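# Move the ice pack from the basket into the delivery bag

## Task

Place the ice pack, and nothing else, entirely inside the delivery bag. Lower it in rather than dropping it from fully above the bag's rim. The bag must still be upright at the end, and every other item must stay in the basket.

## Robot and tools

Robot: two arms, left_arm and right_arm, each with a two-finger gripper. Their names do not match image sides. left_arm sits on the +y side. Calibrated base positions in the scene frame: left_arm (-0.050, +0.231, +0.048) m, right_arm (-0.039, -0.287, +0.032) m, each turned only slightly about z. A camera stand is fixed to the floor behind the arms.

Frame: the scene frame has its origin at table-top height, halfway between the nominal bases. +x points out over the table, +z points up and +y points toward left_arm. Reported hand positions (metres), quaternions (wxyz), velocities and targets all use this frame. They can be a few centimetres off, more at long reach. A gripper's fingers point along its own +z and open and close along its own y. end_effector_position is the point between the finger pads, about 1 cm behind the tips.

The 14-number row is used by execute_actions and move. Numbers 1-7 are left_arm: dx, dy, dz, rx, ry, rz, opening. Numbers 8-14 are the same for right_arm. Every value lies in [-1, 1]. The six pose numbers are an offset, not a pose. They are measured along the scene axes from the arm's Hand target at the start of the action or move, and the arm turns about that Hand target's position. 1.0 stands for 0.6 m of travel or 180 degrees of turn. rx, ry, rz form one rotation vector. If a translation's length is over 1.0 it may be shortened along its line. The opening is absolute: +1 is fully open (0.094 m) and -1 is closed. Always send the opening you want, because a 0 is read as half-open, not as 'unchanged'. Send six zeros to give an arm no new pose.

execute_actions(actions, cameras): actions is a list of actions. Each action is a list of up to 15 rows, one per 1/30 s control step. A short action holds its last row until step 15. Every row of an action is counted from that action's start pose. The next action starts from the new Hand target, so repeating an offset moves the arm further. Images come back only when actions is empty, or when cameras names some cameras (or ["all"]). An unknown camera name makes the call invalid.

move(target, speed, blend, opening_speed, grip_force, blocking, cameras): sends each gripper along a straight path. target is one 14-number row, or a list of up to 15 rows. Every row in the list is an offset from the same starting Hand targets, not from the row before. speed is the top path speed in m/s, from 0.002 to 2.9, default 0.25. Turning is capped at twice that value in rad/s. Give one value overall or one per target. blend (m) rounds the corners between listed targets; 0 means stop at each one. opening_speed (per second on the -1..+1 scale, at least 0.2) closes the fingers gradually, which suits squashable items. grip_force sets the force per pad, from 10 to 50 N. It stays set until changed, and lower values make the fingers close slowly. With blocking=false the call returns after about 0.5 s and the move keeps running. A move lasts at most 10 s. Paths do not avoid obstacles or the other arm. The result adds a 'move:' line with the outcome (done, off_target, moving, held, fault) and any limits (paced = pose clipped, held = a check withheld steps).

wait(seconds: 0-3600) lets time pass with no new commands. It returns early if a running move ends. stop() brakes a running move. zoom_image(camera, region=[x0,y0,x1,y1]) enlarges part of that camera's newest image; each side can be at most 504 px. Cameras are cam_head_left, cam_head_right, cam_high, cam_low, cam_left_wrist and cam_right_wrist, all 896x504. read_manual gives only licence texts. finished_scene(scene) ends the current scene for good. The goal must then hold without the robot. After ending scene 1, make no further calls in that reply.

Reading results: Hand target is the last commanded pose after clipping, and the next offsets count from it. The gripper often settles short of it, and waiting does not close that gap. Check where the gripper actually is and send the missing distance as an offset. The controller limits each step's commanded orientation to 40 degrees from the measured one. Friction and load can leave the hand low, short or tilted, so check the tilt after each move and correct it. grip_measured is the measured finger opening on the command scale, reading up to about 2.5 mm wide when empty. On a hard object it reads narrower than the object. It does not reveal the moment of contact, so a command about 0.06 below first touch gives full squeeze. grip_effort_nm is the gripper motor's effort (negative = closing). It can look like a grasp even when the fingers are only pressing on a stop. 'Within noise' joint velocities mean the arm is still. Torque numbers 1-3 wrap at ±28 N m.

Things to avoid: dropping the pack from above the rim, tipping the bag, and knocking basket items out. Never let anything fall off the table. Do not strike fixed or heavy objects hard or push hard, and approach contacts slowly. An arm that is blocked keeps pressing until it is commanded back past its gripper. Keep the two grippers, their housings and their wrist cameras apart; the clearance check does not protect them. Never close one gripper on the other arm's fingers. Do not route a path close to an arm's own base, because the elbow can whip round; go around it instead. Avoid long stretched reaches and long loaded holds. These heat the motors: MOTOR HOT appears at 75 °C, and at 90 °C the arm folds up and stays idle. Loose objects can occasionally be nudged by outside pushes.

Each tool is called by a JSON object that holds its "api" and its "payload", one argument or row to a line.

## Session

{"api": "execute_actions", "payload": {
  "actions": [],
  "cameras": ["cam_head_left", "cam_head_right", "cam_left_wrist", "cam_right_wrist"]
}}

Scene clock: 0.00 s.
left_arm: end_effector_position=(+0.3221, +0.2112, +0.4298) grip_measured=+1.000 grip_effort_nm=n/a end_effector_quat_wxyz=(+0.715, -0.082, +0.690, -0.083) | right_arm: end_effector_position=(+0.2232, -0.1197, +0.4549) grip_measured=+1.000 grip_effort_nm=n/a end_effector_quat_wxyz=(+0.646, +0.044, +0.735, +0.201)
Joint positions: left_arm=[-0.139 0.995 0.907 0.124 -0.104 -0.231 0.094] | right_arm=[0.944 0.927 1.185 -0.367 0.686 0.43 0.094]
Joint velocities: within noise
Joint torques (N m): no reading
Heat: left arm: 46 °C; right arm: 38 °C.
Hand target: left_arm +0.3189, +0.2108, +0.4421; +0.725, -0.078, +0.679, -0.085 | right_arm +0.2210, -0.1244, +0.4678; +0.656, +0.052, +0.724, +0.209
Tool commands: left_gripper/opening=+1.0 right_gripper/opening=+1.0
Images, in order (width x height): cam_head_left 896x504, cam_head_right 896x504, cam_left_wrist 896x504, cam_right_wrist 896x504.

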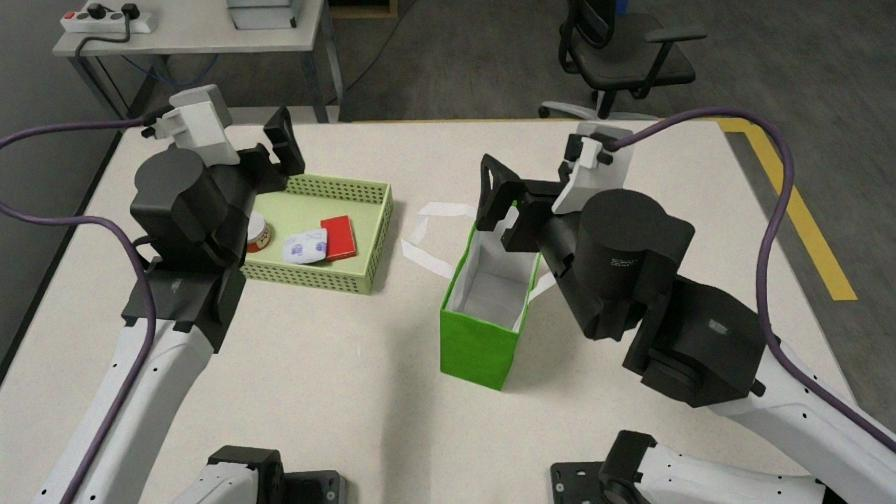

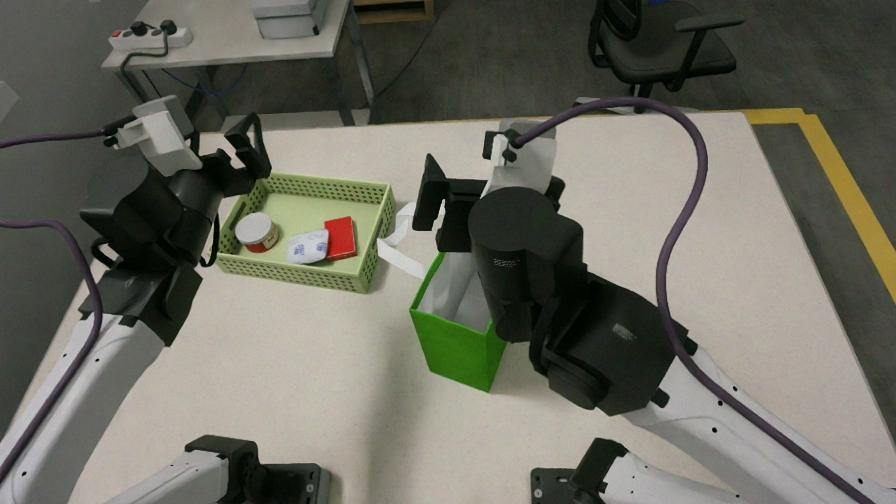

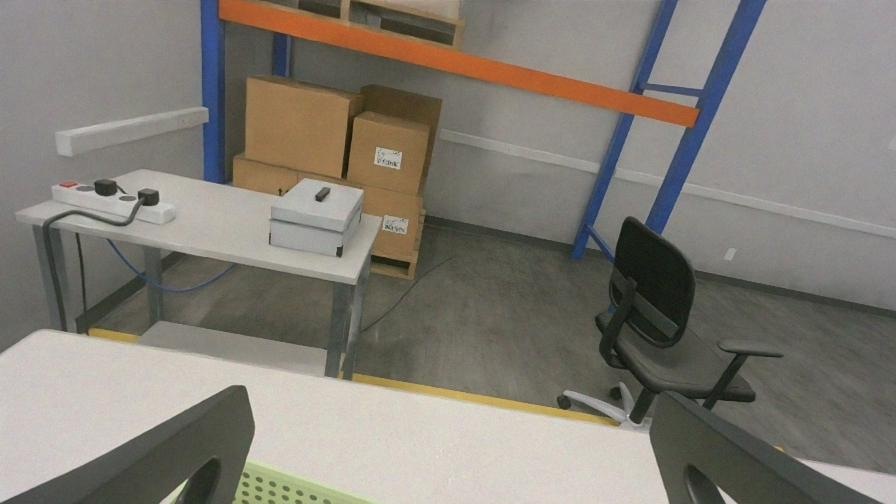

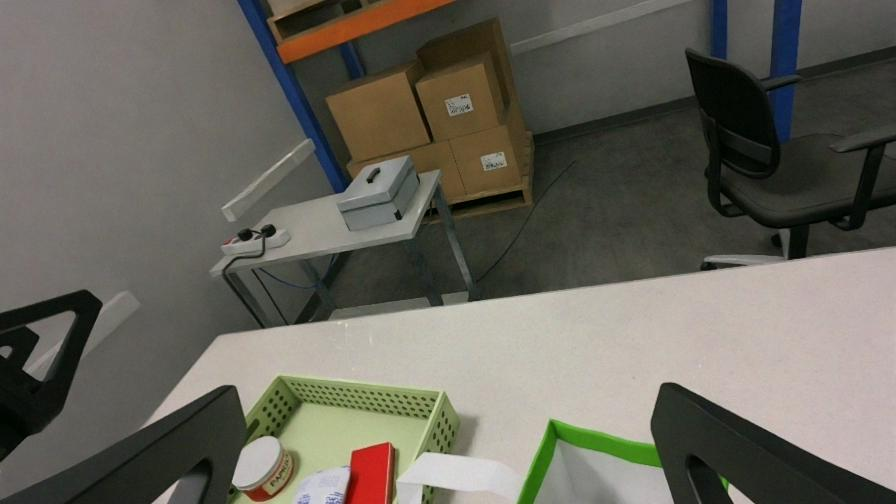

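{"api": "move", "payload": {
  "target": [0.1885,0.057,-0.4952,0.3568,0.3210,-0.4064,1,0.05,-0.3667,-0.02,0,0,0,1],
  "speed": 0.45,
  "cameras": ["cam_left_wrist"]
}}

Scene clock: 94.83 s.
left_arm: end_effector_position=(+0.4282, +0.2464, +0.1468) grip_measured=+1.000 grip_effort_nm=-0.02 end_effector_quat_wxyz=(+0.105, +0.620, +0.773, -0.087) | right_arm: end_effector_position=(+0.2509, -0.3467, +0.4410) grip_measured=+1.000 grip_effort_nm=0.04 end_effector_quat_wxyz=(+0.635, +0.084, +0.736, +0.221)
Joint positions: left_arm=[0.092 2.475 2.491 -1.566 0.272 1.48 0.094] | right_arm=[-0.668 0.909 1.142 -0.388 -0.897 0.327 0.094]
Joint torques (N m): left_arm=[-0.14 -10.81 8.84 0.1 0.08 0.17] | right_arm=[-0.61 -0.27 7.39 2.78 -0.26 -0.34]
Heat: left arm: 58 °C; right arm: 45 °C.
Hand target: left_arm +0.4320, +0.2450, +0.1449; +0.101, +0.630, +0.765, -0.083 | right_arm +0.2510, -0.3444, +0.4558; +0.656, +0.052, +0.724, +0.209
Off the commanded pose: left_arm 0.004 m, 2 deg | right_arm 0.015 m, 5 deg.
joint sent to its limit (left arm) — joint 4 (wrist pitch), lower limit. The joint targets are off in position, not in orientation.
move: off_target (right_arm)

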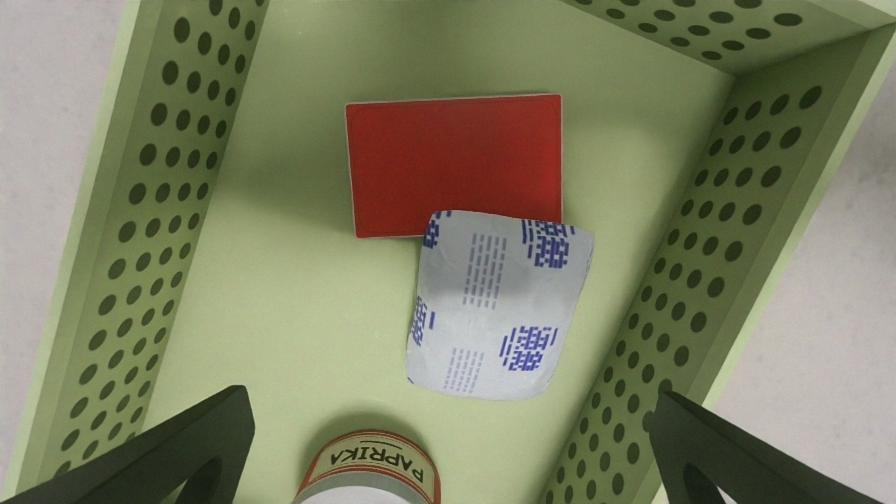

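{"api": "move", "payload": {
  "target": [-0.0308,-0.006,-0.1165,0,0,-0.0667,0.95,0,0,0,0,0,0,1],
  "speed": 0.2,
  "cameras": ["cam_left_wrist"]
}}

Scene clock: 130.77 s.
left_arm: end_effector_position=(+0.4081, +0.2453, +0.0582) grip_measured=+0.952 grip_effort_nm=-0.13 end_effector_quat_wxyz=(+0.077, +0.693, +0.708, -0.117) | right_arm: end_effector_position=(+0.2509, -0.3467, +0.4410) grip_measured=+1.000 grip_effort_nm=0.04 end_effector_quat_wxyz=(+0.635, +0.084, +0.736, +0.221)
Joint positions: left_arm=[0.094 2.475 2.134 -1.321 0.267 1.693 0.092] | right_arm=[-0.668 0.909 1.142 -0.388 -0.897 0.327 0.094]
Joint torques (N m): left_arm=[-0.42 -17.48 4.07 0.19 0.1 0.18] | right_arm=[-0.62 -0.29 7.39 2.78 -0.26 -0.33]
Heat: left arm: 57 °C; right arm: 48 °C.
Hand target: left_arm +0.4135, +0.2414, +0.0750; +0.092, +0.707, +0.695, -0.093 | right_arm +0.2510, -0.3444, +0.4558; +0.656, +0.052, +0.724, +0.209
Off the commanded pose: left_arm 0.018 m, 4 deg | right_arm 0.015 m, 5 deg.
move: off_target (left_arm)

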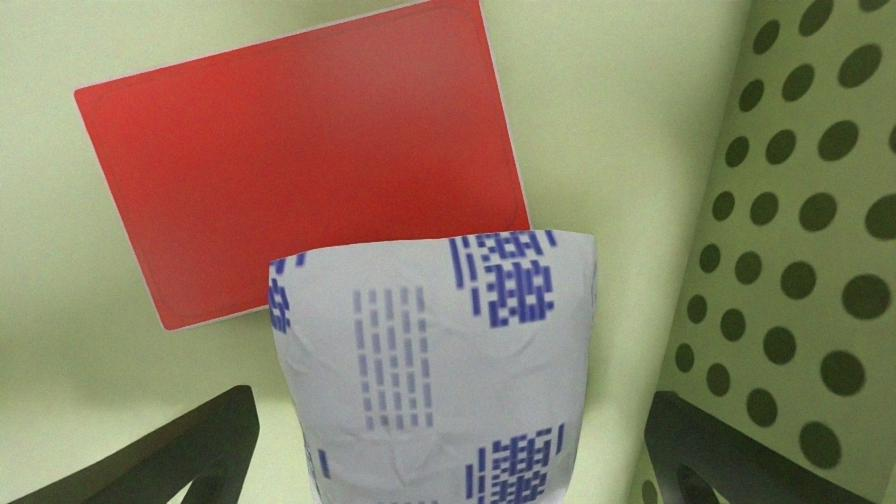

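{"api": "move", "payload": {
  "target": [
    [0.005,0,-0.0483,0,0,0,0.85,0,0,0,0,0,0,1],
    [0.005,0,-0.0483,0,0,0,0.15,0,0,0,0,0,0,1]
  ],
  "speed": 0.08,
  "grip_force": 40,
  "opening_speed": 1.0,
  "cameras": ["cam_left_wrist"]
}}

Scene clock: 163.83 s.
left_arm: end_effector_position=(+0.4136, +0.2467, +0.0430) grip_measured=+0.158 grip_effort_nm=-0.86 end_effector_quat_wxyz=(+0.087, +0.694, +0.706, -0.105) | right_arm: end_effector_position=(+0.2509, -0.3467, +0.4410) grip_measured=+1.000 grip_effort_nm=0.04 end_effector_quat_wxyz=(+0.635, +0.084, +0.736, +0.221)
Joint positions: left_arm=[0.095 2.475 2.076 -1.232 0.267 1.694 0.054] | right_arm=[-0.668 0.909 1.142 -0.388 -0.897 0.327 0.094]
Joint torques (N m): left_arm=[-0.49 -14.61 4.05 0.28 0.11 0.17] | right_arm=[-0.59 -0.27 7.36 2.78 -0.27 -0.34]
Heat: left arm: 76 °C; right arm: 49 °C. Fold the left arm in close to its base, or ease its load, before you think long.
Hand target: left_arm +0.4165, +0.2414, +0.0461; +0.092, +0.707, +0.695, -0.093 | right_arm +0.2510, -0.3444, +0.4558; +0.656, +0.052, +0.724, +0.209
Off the commanded pose: left_arm 0.007 m, 2 deg | right_arm 0.015 m, 5 deg.
MOTOR HOT: joint 2 (shoulder) of the left arm reports 76 °C; the controller's stop level is 90 °C. To cool a motor, set the load down, stop pushing, or move to a pose that needs little force.
grip_force (N): 40, 40
move: done

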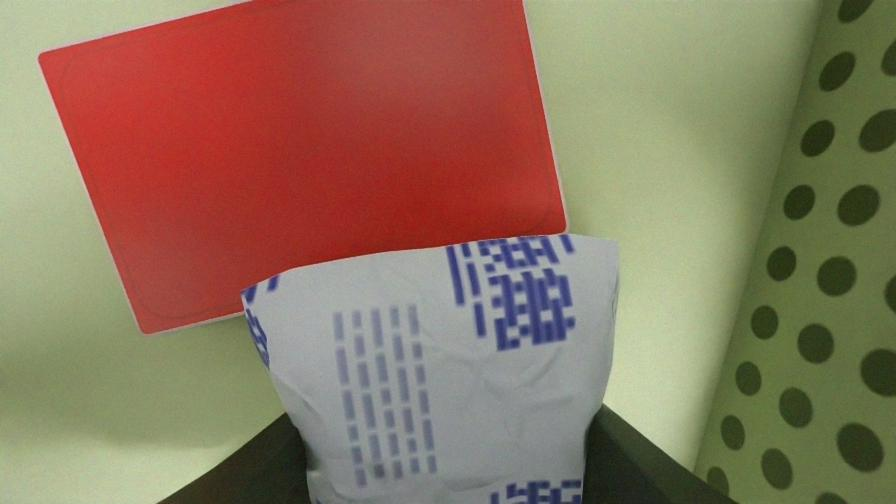

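{"api": "move", "payload": {
  "target": [
    [0,0,0.1567,0,0,0,0.1,0,0,0,0,0,0,1],
    [-0.1442,-0.1357,0.34,-0.0499,0.0026,-0.0222,0.1,0,0,0,0,0,0,1]
  ],
  "speed": [0.12,0.25],
  "blend": [0.03,0],
  "cameras": ["cam_left_wrist"]
}}

Scene clock: 178.63 s.
left_arm: end_effector_position=(+0.3373, +0.1649, +0.2361) grip_measured=+0.157 grip_effort_nm=-0.87 end_effector_quat_wxyz=(+0.157, +0.722, +0.664, -0.114) | right_arm: end_effector_position=(+0.2509, -0.3467, +0.4410) grip_measured=+1.000 grip_effort_nm=0.04 end_effector_quat_wxyz=(+0.635, +0.084, +0.736, +0.221)
Joint positions: left_arm=[-0.038 2.02 2.068 -1.571 0.388 1.644 0.054] | right_arm=[-0.668 0.909 1.142 -0.388 -0.897 0.327 0.094]
Joint torques (N m): left_arm=[0.4 -13.24 4.33 0.19 0.7 -0.1] | right_arm=[-0.61 -0.27 7.36 2.79 -0.27 -0.34]
Heat: left arm: 76 °C; right arm: 50 °C. Fold the left arm in close to its base, or ease its load, before you think long.
Hand target: left_arm +0.3300, +0.1600, +0.2501; +0.140, +0.721, +0.661, -0.154 | right_arm +0.2510, -0.3444, +0.4558; +0.656, +0.052, +0.724, +0.209
Off the commanded pose: left_arm 0.017 m, 5 deg | right_arm 0.015 m, 5 deg.
MOTOR HOT: still on. Joint 2 (shoulder) of the left arm reports 76 °C.
joint sent to its limit (left arm) — joint 4 (wrist pitch), lower limit. The joint targets are off in position and orientation.
grip_force (N): 40, 40
move: off_target (left_arm)

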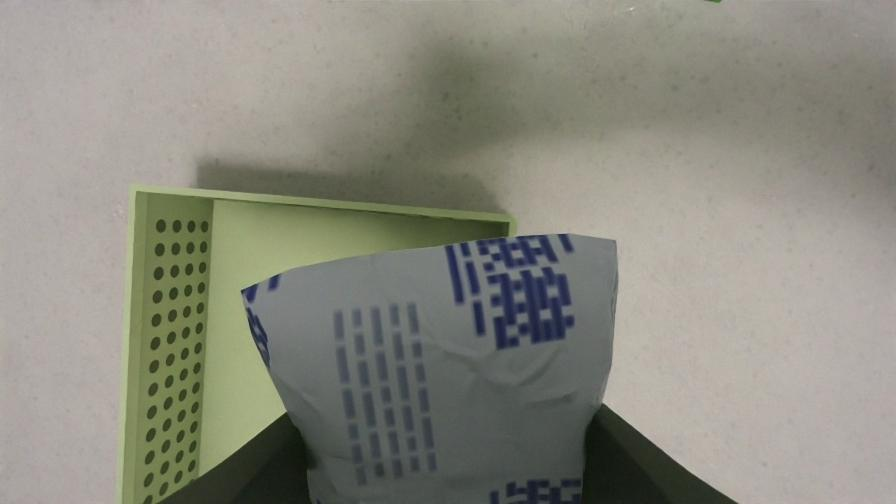

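{"api": "move", "payload": {
  "target": [
    [-0.0833,-0.1333,0.1415,0,-0.05,-0.05,0.1,0,0,0,0,0,0,1],
    [-0.2417,-0.4333,0.15,-0.0013,-0.0979,-0.0961,0.1,0,0,0,0,0,0,1]
  ],
  "speed": [0.2,0.25],
  "blend": [0.03,0],
  "cameras": ["cam_left_wrist", "cam_head_left"]
}}

Scene clock: 266.60 s.
left_arm: end_effector_position=(+0.1765, -0.0941, +0.3286) grip_measured=+0.157 grip_effort_nm=-0.87 end_effector_quat_wxyz=(+0.192, +0.835, +0.511, -0.067) | right_arm: end_effector_position=(+0.2509, -0.3467, +0.4410) grip_measured=+1.000 grip_effort_nm=0.03 end_effector_quat_wxyz=(+0.635, +0.084, +0.736, +0.221)
Joint positions: left_arm=[-0.919 1.879 2.247 -1.571 0.184 1.128 0.054] | right_arm=[-0.668 0.909 1.142 -0.388 -0.897 0.327 0.094]
Joint torques (N m): left_arm=[0.27 -7.23 9.03 1.11 0.04 -0.11] | right_arm=[-0.61 -0.24 7.41 2.79 -0.27 -0.34]
Heat: left arm: 74 °C; right arm: 53 °C. Fold the left arm in close to its base, or ease its load, before you think long.
Hand target: left_arm +0.1850, -0.1000, +0.3401; +0.216, +0.827, +0.516, -0.062 | right_arm +0.2510, -0.3444, +0.4558; +0.656, +0.052, +0.724, +0.209
Off the commanded pose: left_arm 0.015 m, 3 deg | right_arm 0.015 m, 5 deg.
MOTOR HOT: still on. Joint 2 (shoulder) of the left arm reports 74 °C.
grip_force (N): 40, 40
move: off_target (left_arm)
Images, in order (width x height): cam_head_left 896x504, cam_left_wrist 896x504.

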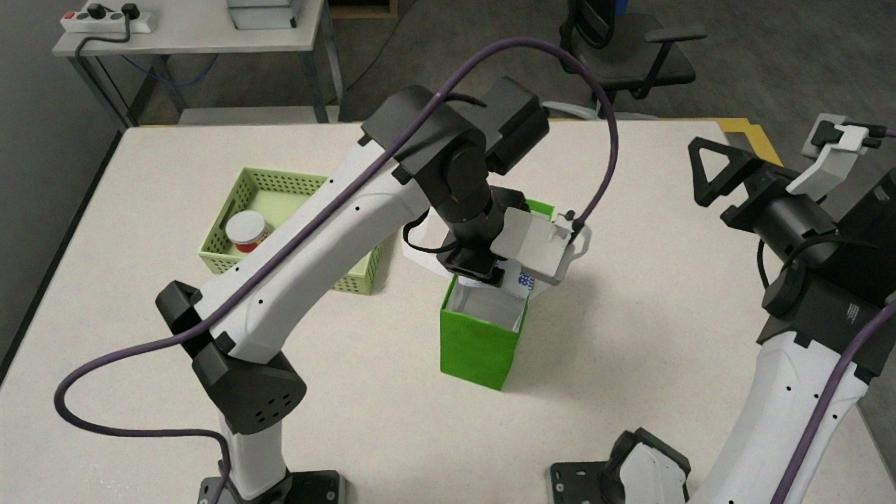

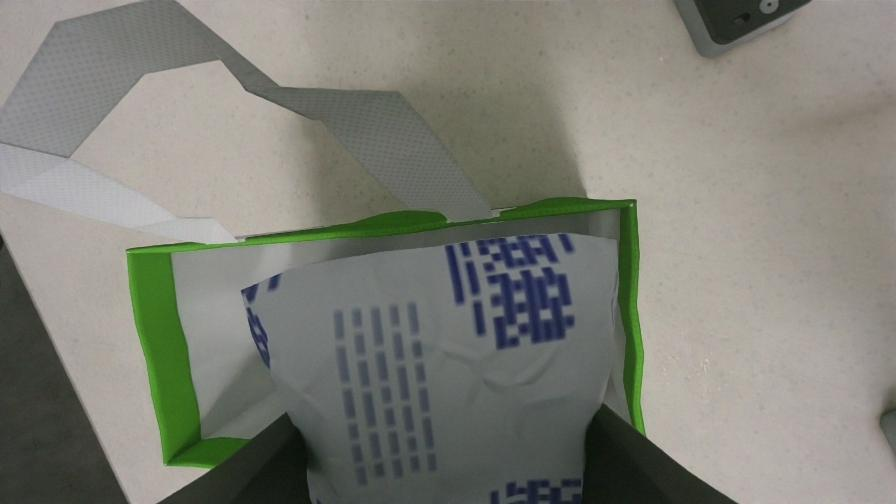

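{"api": "move", "payload": {
  "target": [
    [0.0567,-0.0105,-0.0468,0.0081,0.0207,0.0167,0.1,0,0,0,0,0,0,1],
    [0.0592,-0.0133,-0.1302,0.0343,0.0582,0.0244,0.1,0,0,0,0,0,0,1]
  ],
  "speed": [0.12,0.1],
  "blend": [0.01,0],
  "cameras": ["cam_left_wrist"]
}}

Scene clock: 340.73 s.
left_arm: end_effector_position=(+0.2167, -0.1035, +0.2658) grip_measured=+0.157 grip_effort_nm=-0.87 end_effector_quat_wxyz=(+0.122, +0.816, +0.558, -0.087) | right_arm: end_effector_position=(+0.2509, -0.3467, +0.4410) grip_measured=+1.000 grip_effort_nm=0.04 end_effector_quat_wxyz=(+0.635, +0.084, +0.736, +0.221)
Joint positions: left_arm=[-0.85 2.075 2.293 -1.571 0.211 1.107 0.054] | right_arm=[-0.668 0.909 1.142 -0.388 -0.897 0.327 0.094]
Joint torques (N m): left_arm=[0.76 -9.02 5 0.86 0.47 -0.1] | right_arm=[-0.59 -0.25 7.39 2.78 -0.27 -0.35]
Heat: left arm: 59 °C; right arm: 55 °C.
Hand target: left_arm +0.2205, -0.1080, +0.2619; +0.126, +0.807, +0.567, -0.101 | right_arm +0.2510, -0.3444, +0.4558; +0.656, +0.052, +0.724, +0.209
Off the commanded pose: left_arm 0.007 m, 2 deg | right_arm 0.015 m, 5 deg.
MOTOR HOT: cleared for the motors of the left arm.
grip_force (N): 40, 40
move: done

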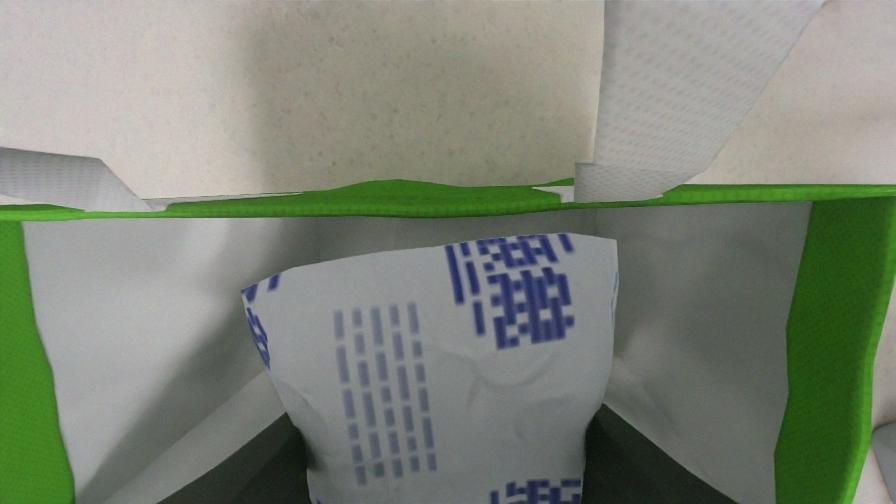

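{"api": "move", "payload": {
  "target": [
    [0.0167,0.0042,-0.0115,0,0,0,0.1,0,0,0,0,0,0,1],
    [0.018,0.0023,-0.0665,0.0199,0.0223,0,0.1,0,0,0,0,0,0,1]
  ],
  "speed": [0.1,0.08],
  "blend": [0.005,0],
  "cameras": ["cam_left_wrist"]
}}

Scene clock: 357.13 s.
left_arm: end_effector_position=(+0.2293, -0.1005, +0.2283) grip_measured=+0.157 grip_effort_nm=-0.87 end_effector_quat_wxyz=(+0.078, +0.808, +0.576, -0.100) | right_arm: end_effector_position=(+0.2509, -0.3467, +0.4410) grip_measured=+1.000 grip_effort_nm=0.04 end_effector_quat_wxyz=(+0.635, +0.084, +0.736, +0.221)
Joint positions: left_arm=[-0.819 2.159 2.281 -1.571 0.223 1.107 0.054] | right_arm=[-0.668 0.909 1.142 -0.388 -0.897 0.327 0.094]
Joint torques (N m): left_arm=[0.5 -9.65 4.72 0.7 0.46 0.16] | right_arm=[-0.58 -0.29 7.38 2.79 -0.26 -0.34]
Heat: left arm: 59 °C; right arm: 55 °C.
Hand target: left_arm +0.2313, -0.1066, +0.2220; +0.081, +0.807, +0.574, -0.112 | right_arm +0.2510, -0.3444, +0.4558; +0.656, +0.052, +0.724, +0.209
Off the commanded pose: left_arm 0.009 m, 1 deg | right_arm 0.015 m, 5 deg.
grip_force (N): 40, 40
move: done

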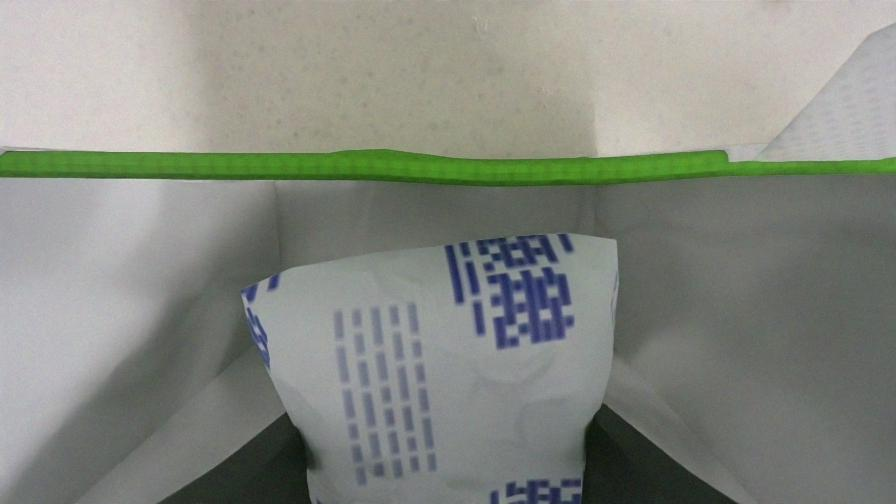

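{"api": "move", "payload": {
  "target": [
    [0,0,-0.0367,0,0,0,0.1,0,0,0,0,0,0,1],
    [0,0,-0.0367,0,0,0,0.75,0,0,0,0,0,0,1],
    [0,0,0.055,-0.0199,-0.0223,0,0.75,0,0,0,0,0,0,1],
    [-0.0155,0.0195,0.1467,-0.0451,-0.0606,-0.0022,0.75,0,0,0,0,0,0,1]
  ],
  "speed": [0.05,0.05,0.1,0.15],
  "blend": [0,0,0.015,0],
  "cameras": ["cam_left_wrist", "cam_head_left"]
}}

Scene clock: 383.33 s.
left_arm: end_effector_position=(+0.2247, -0.1000, +0.2877) grip_measured=+0.748 grip_effort_nm=0.08 end_effector_quat_wxyz=(+0.171, +0.808, +0.558, -0.084) | right_arm: end_effector_position=(+0.2509, -0.3467, +0.4410) grip_measured=+1.000 grip_effort_nm=0.03 end_effector_quat_wxyz=(+0.635, +0.084, +0.736, +0.221)
Joint positions: left_arm=[-0.825 2.005 2.253 -1.506 0.224 1.11 0.082] | right_arm=[-0.668 0.909 1.142 -0.388 -0.897 0.327 0.094]
Joint torques (N m): left_arm=[-0.43 -12.37 8.8 0.57 0.03 0.16] | right_arm=[-0.57 -0.29 7.39 2.79 -0.27 -0.34]
Heat: left arm: 64 °C; right arm: 56 °C.
Hand target: left_arm +0.2220, -0.0949, +0.3101; +0.191, +0.808, +0.552, -0.075 | right_arm +0.2510, -0.3444, +0.4558; +0.656, +0.052, +0.724, +0.209
Off the commanded pose: left_arm 0.023 m, 3 deg | right_arm 0.015 m, 5 deg.
grip_force (N): 40, 40
move: off_target (left_arm); target 2's new opening was sent with left_arm's hand 0.008 m and 3 deg from that target
Images, in order (width x height): cam_head_left 896x504, cam_left_wrist 896x504.

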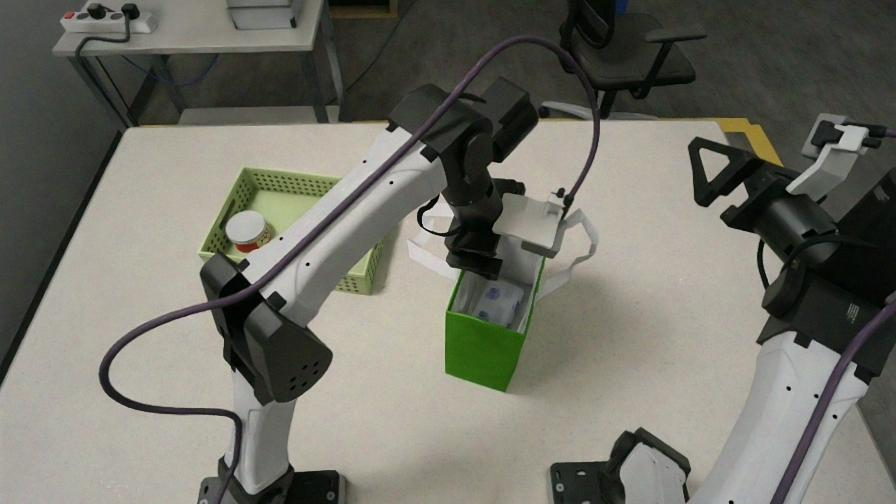

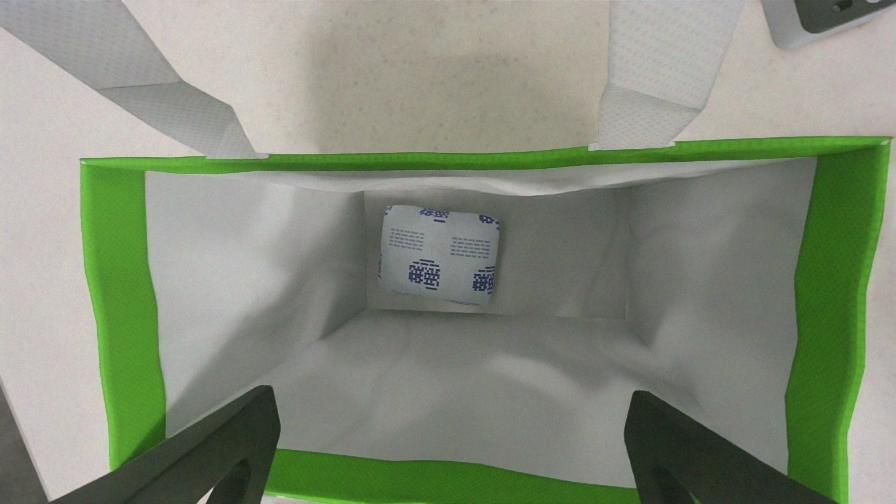

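{"api": "finished_scene", "payload": {
  "scene": 3
}}

The scene is finished: the task was done.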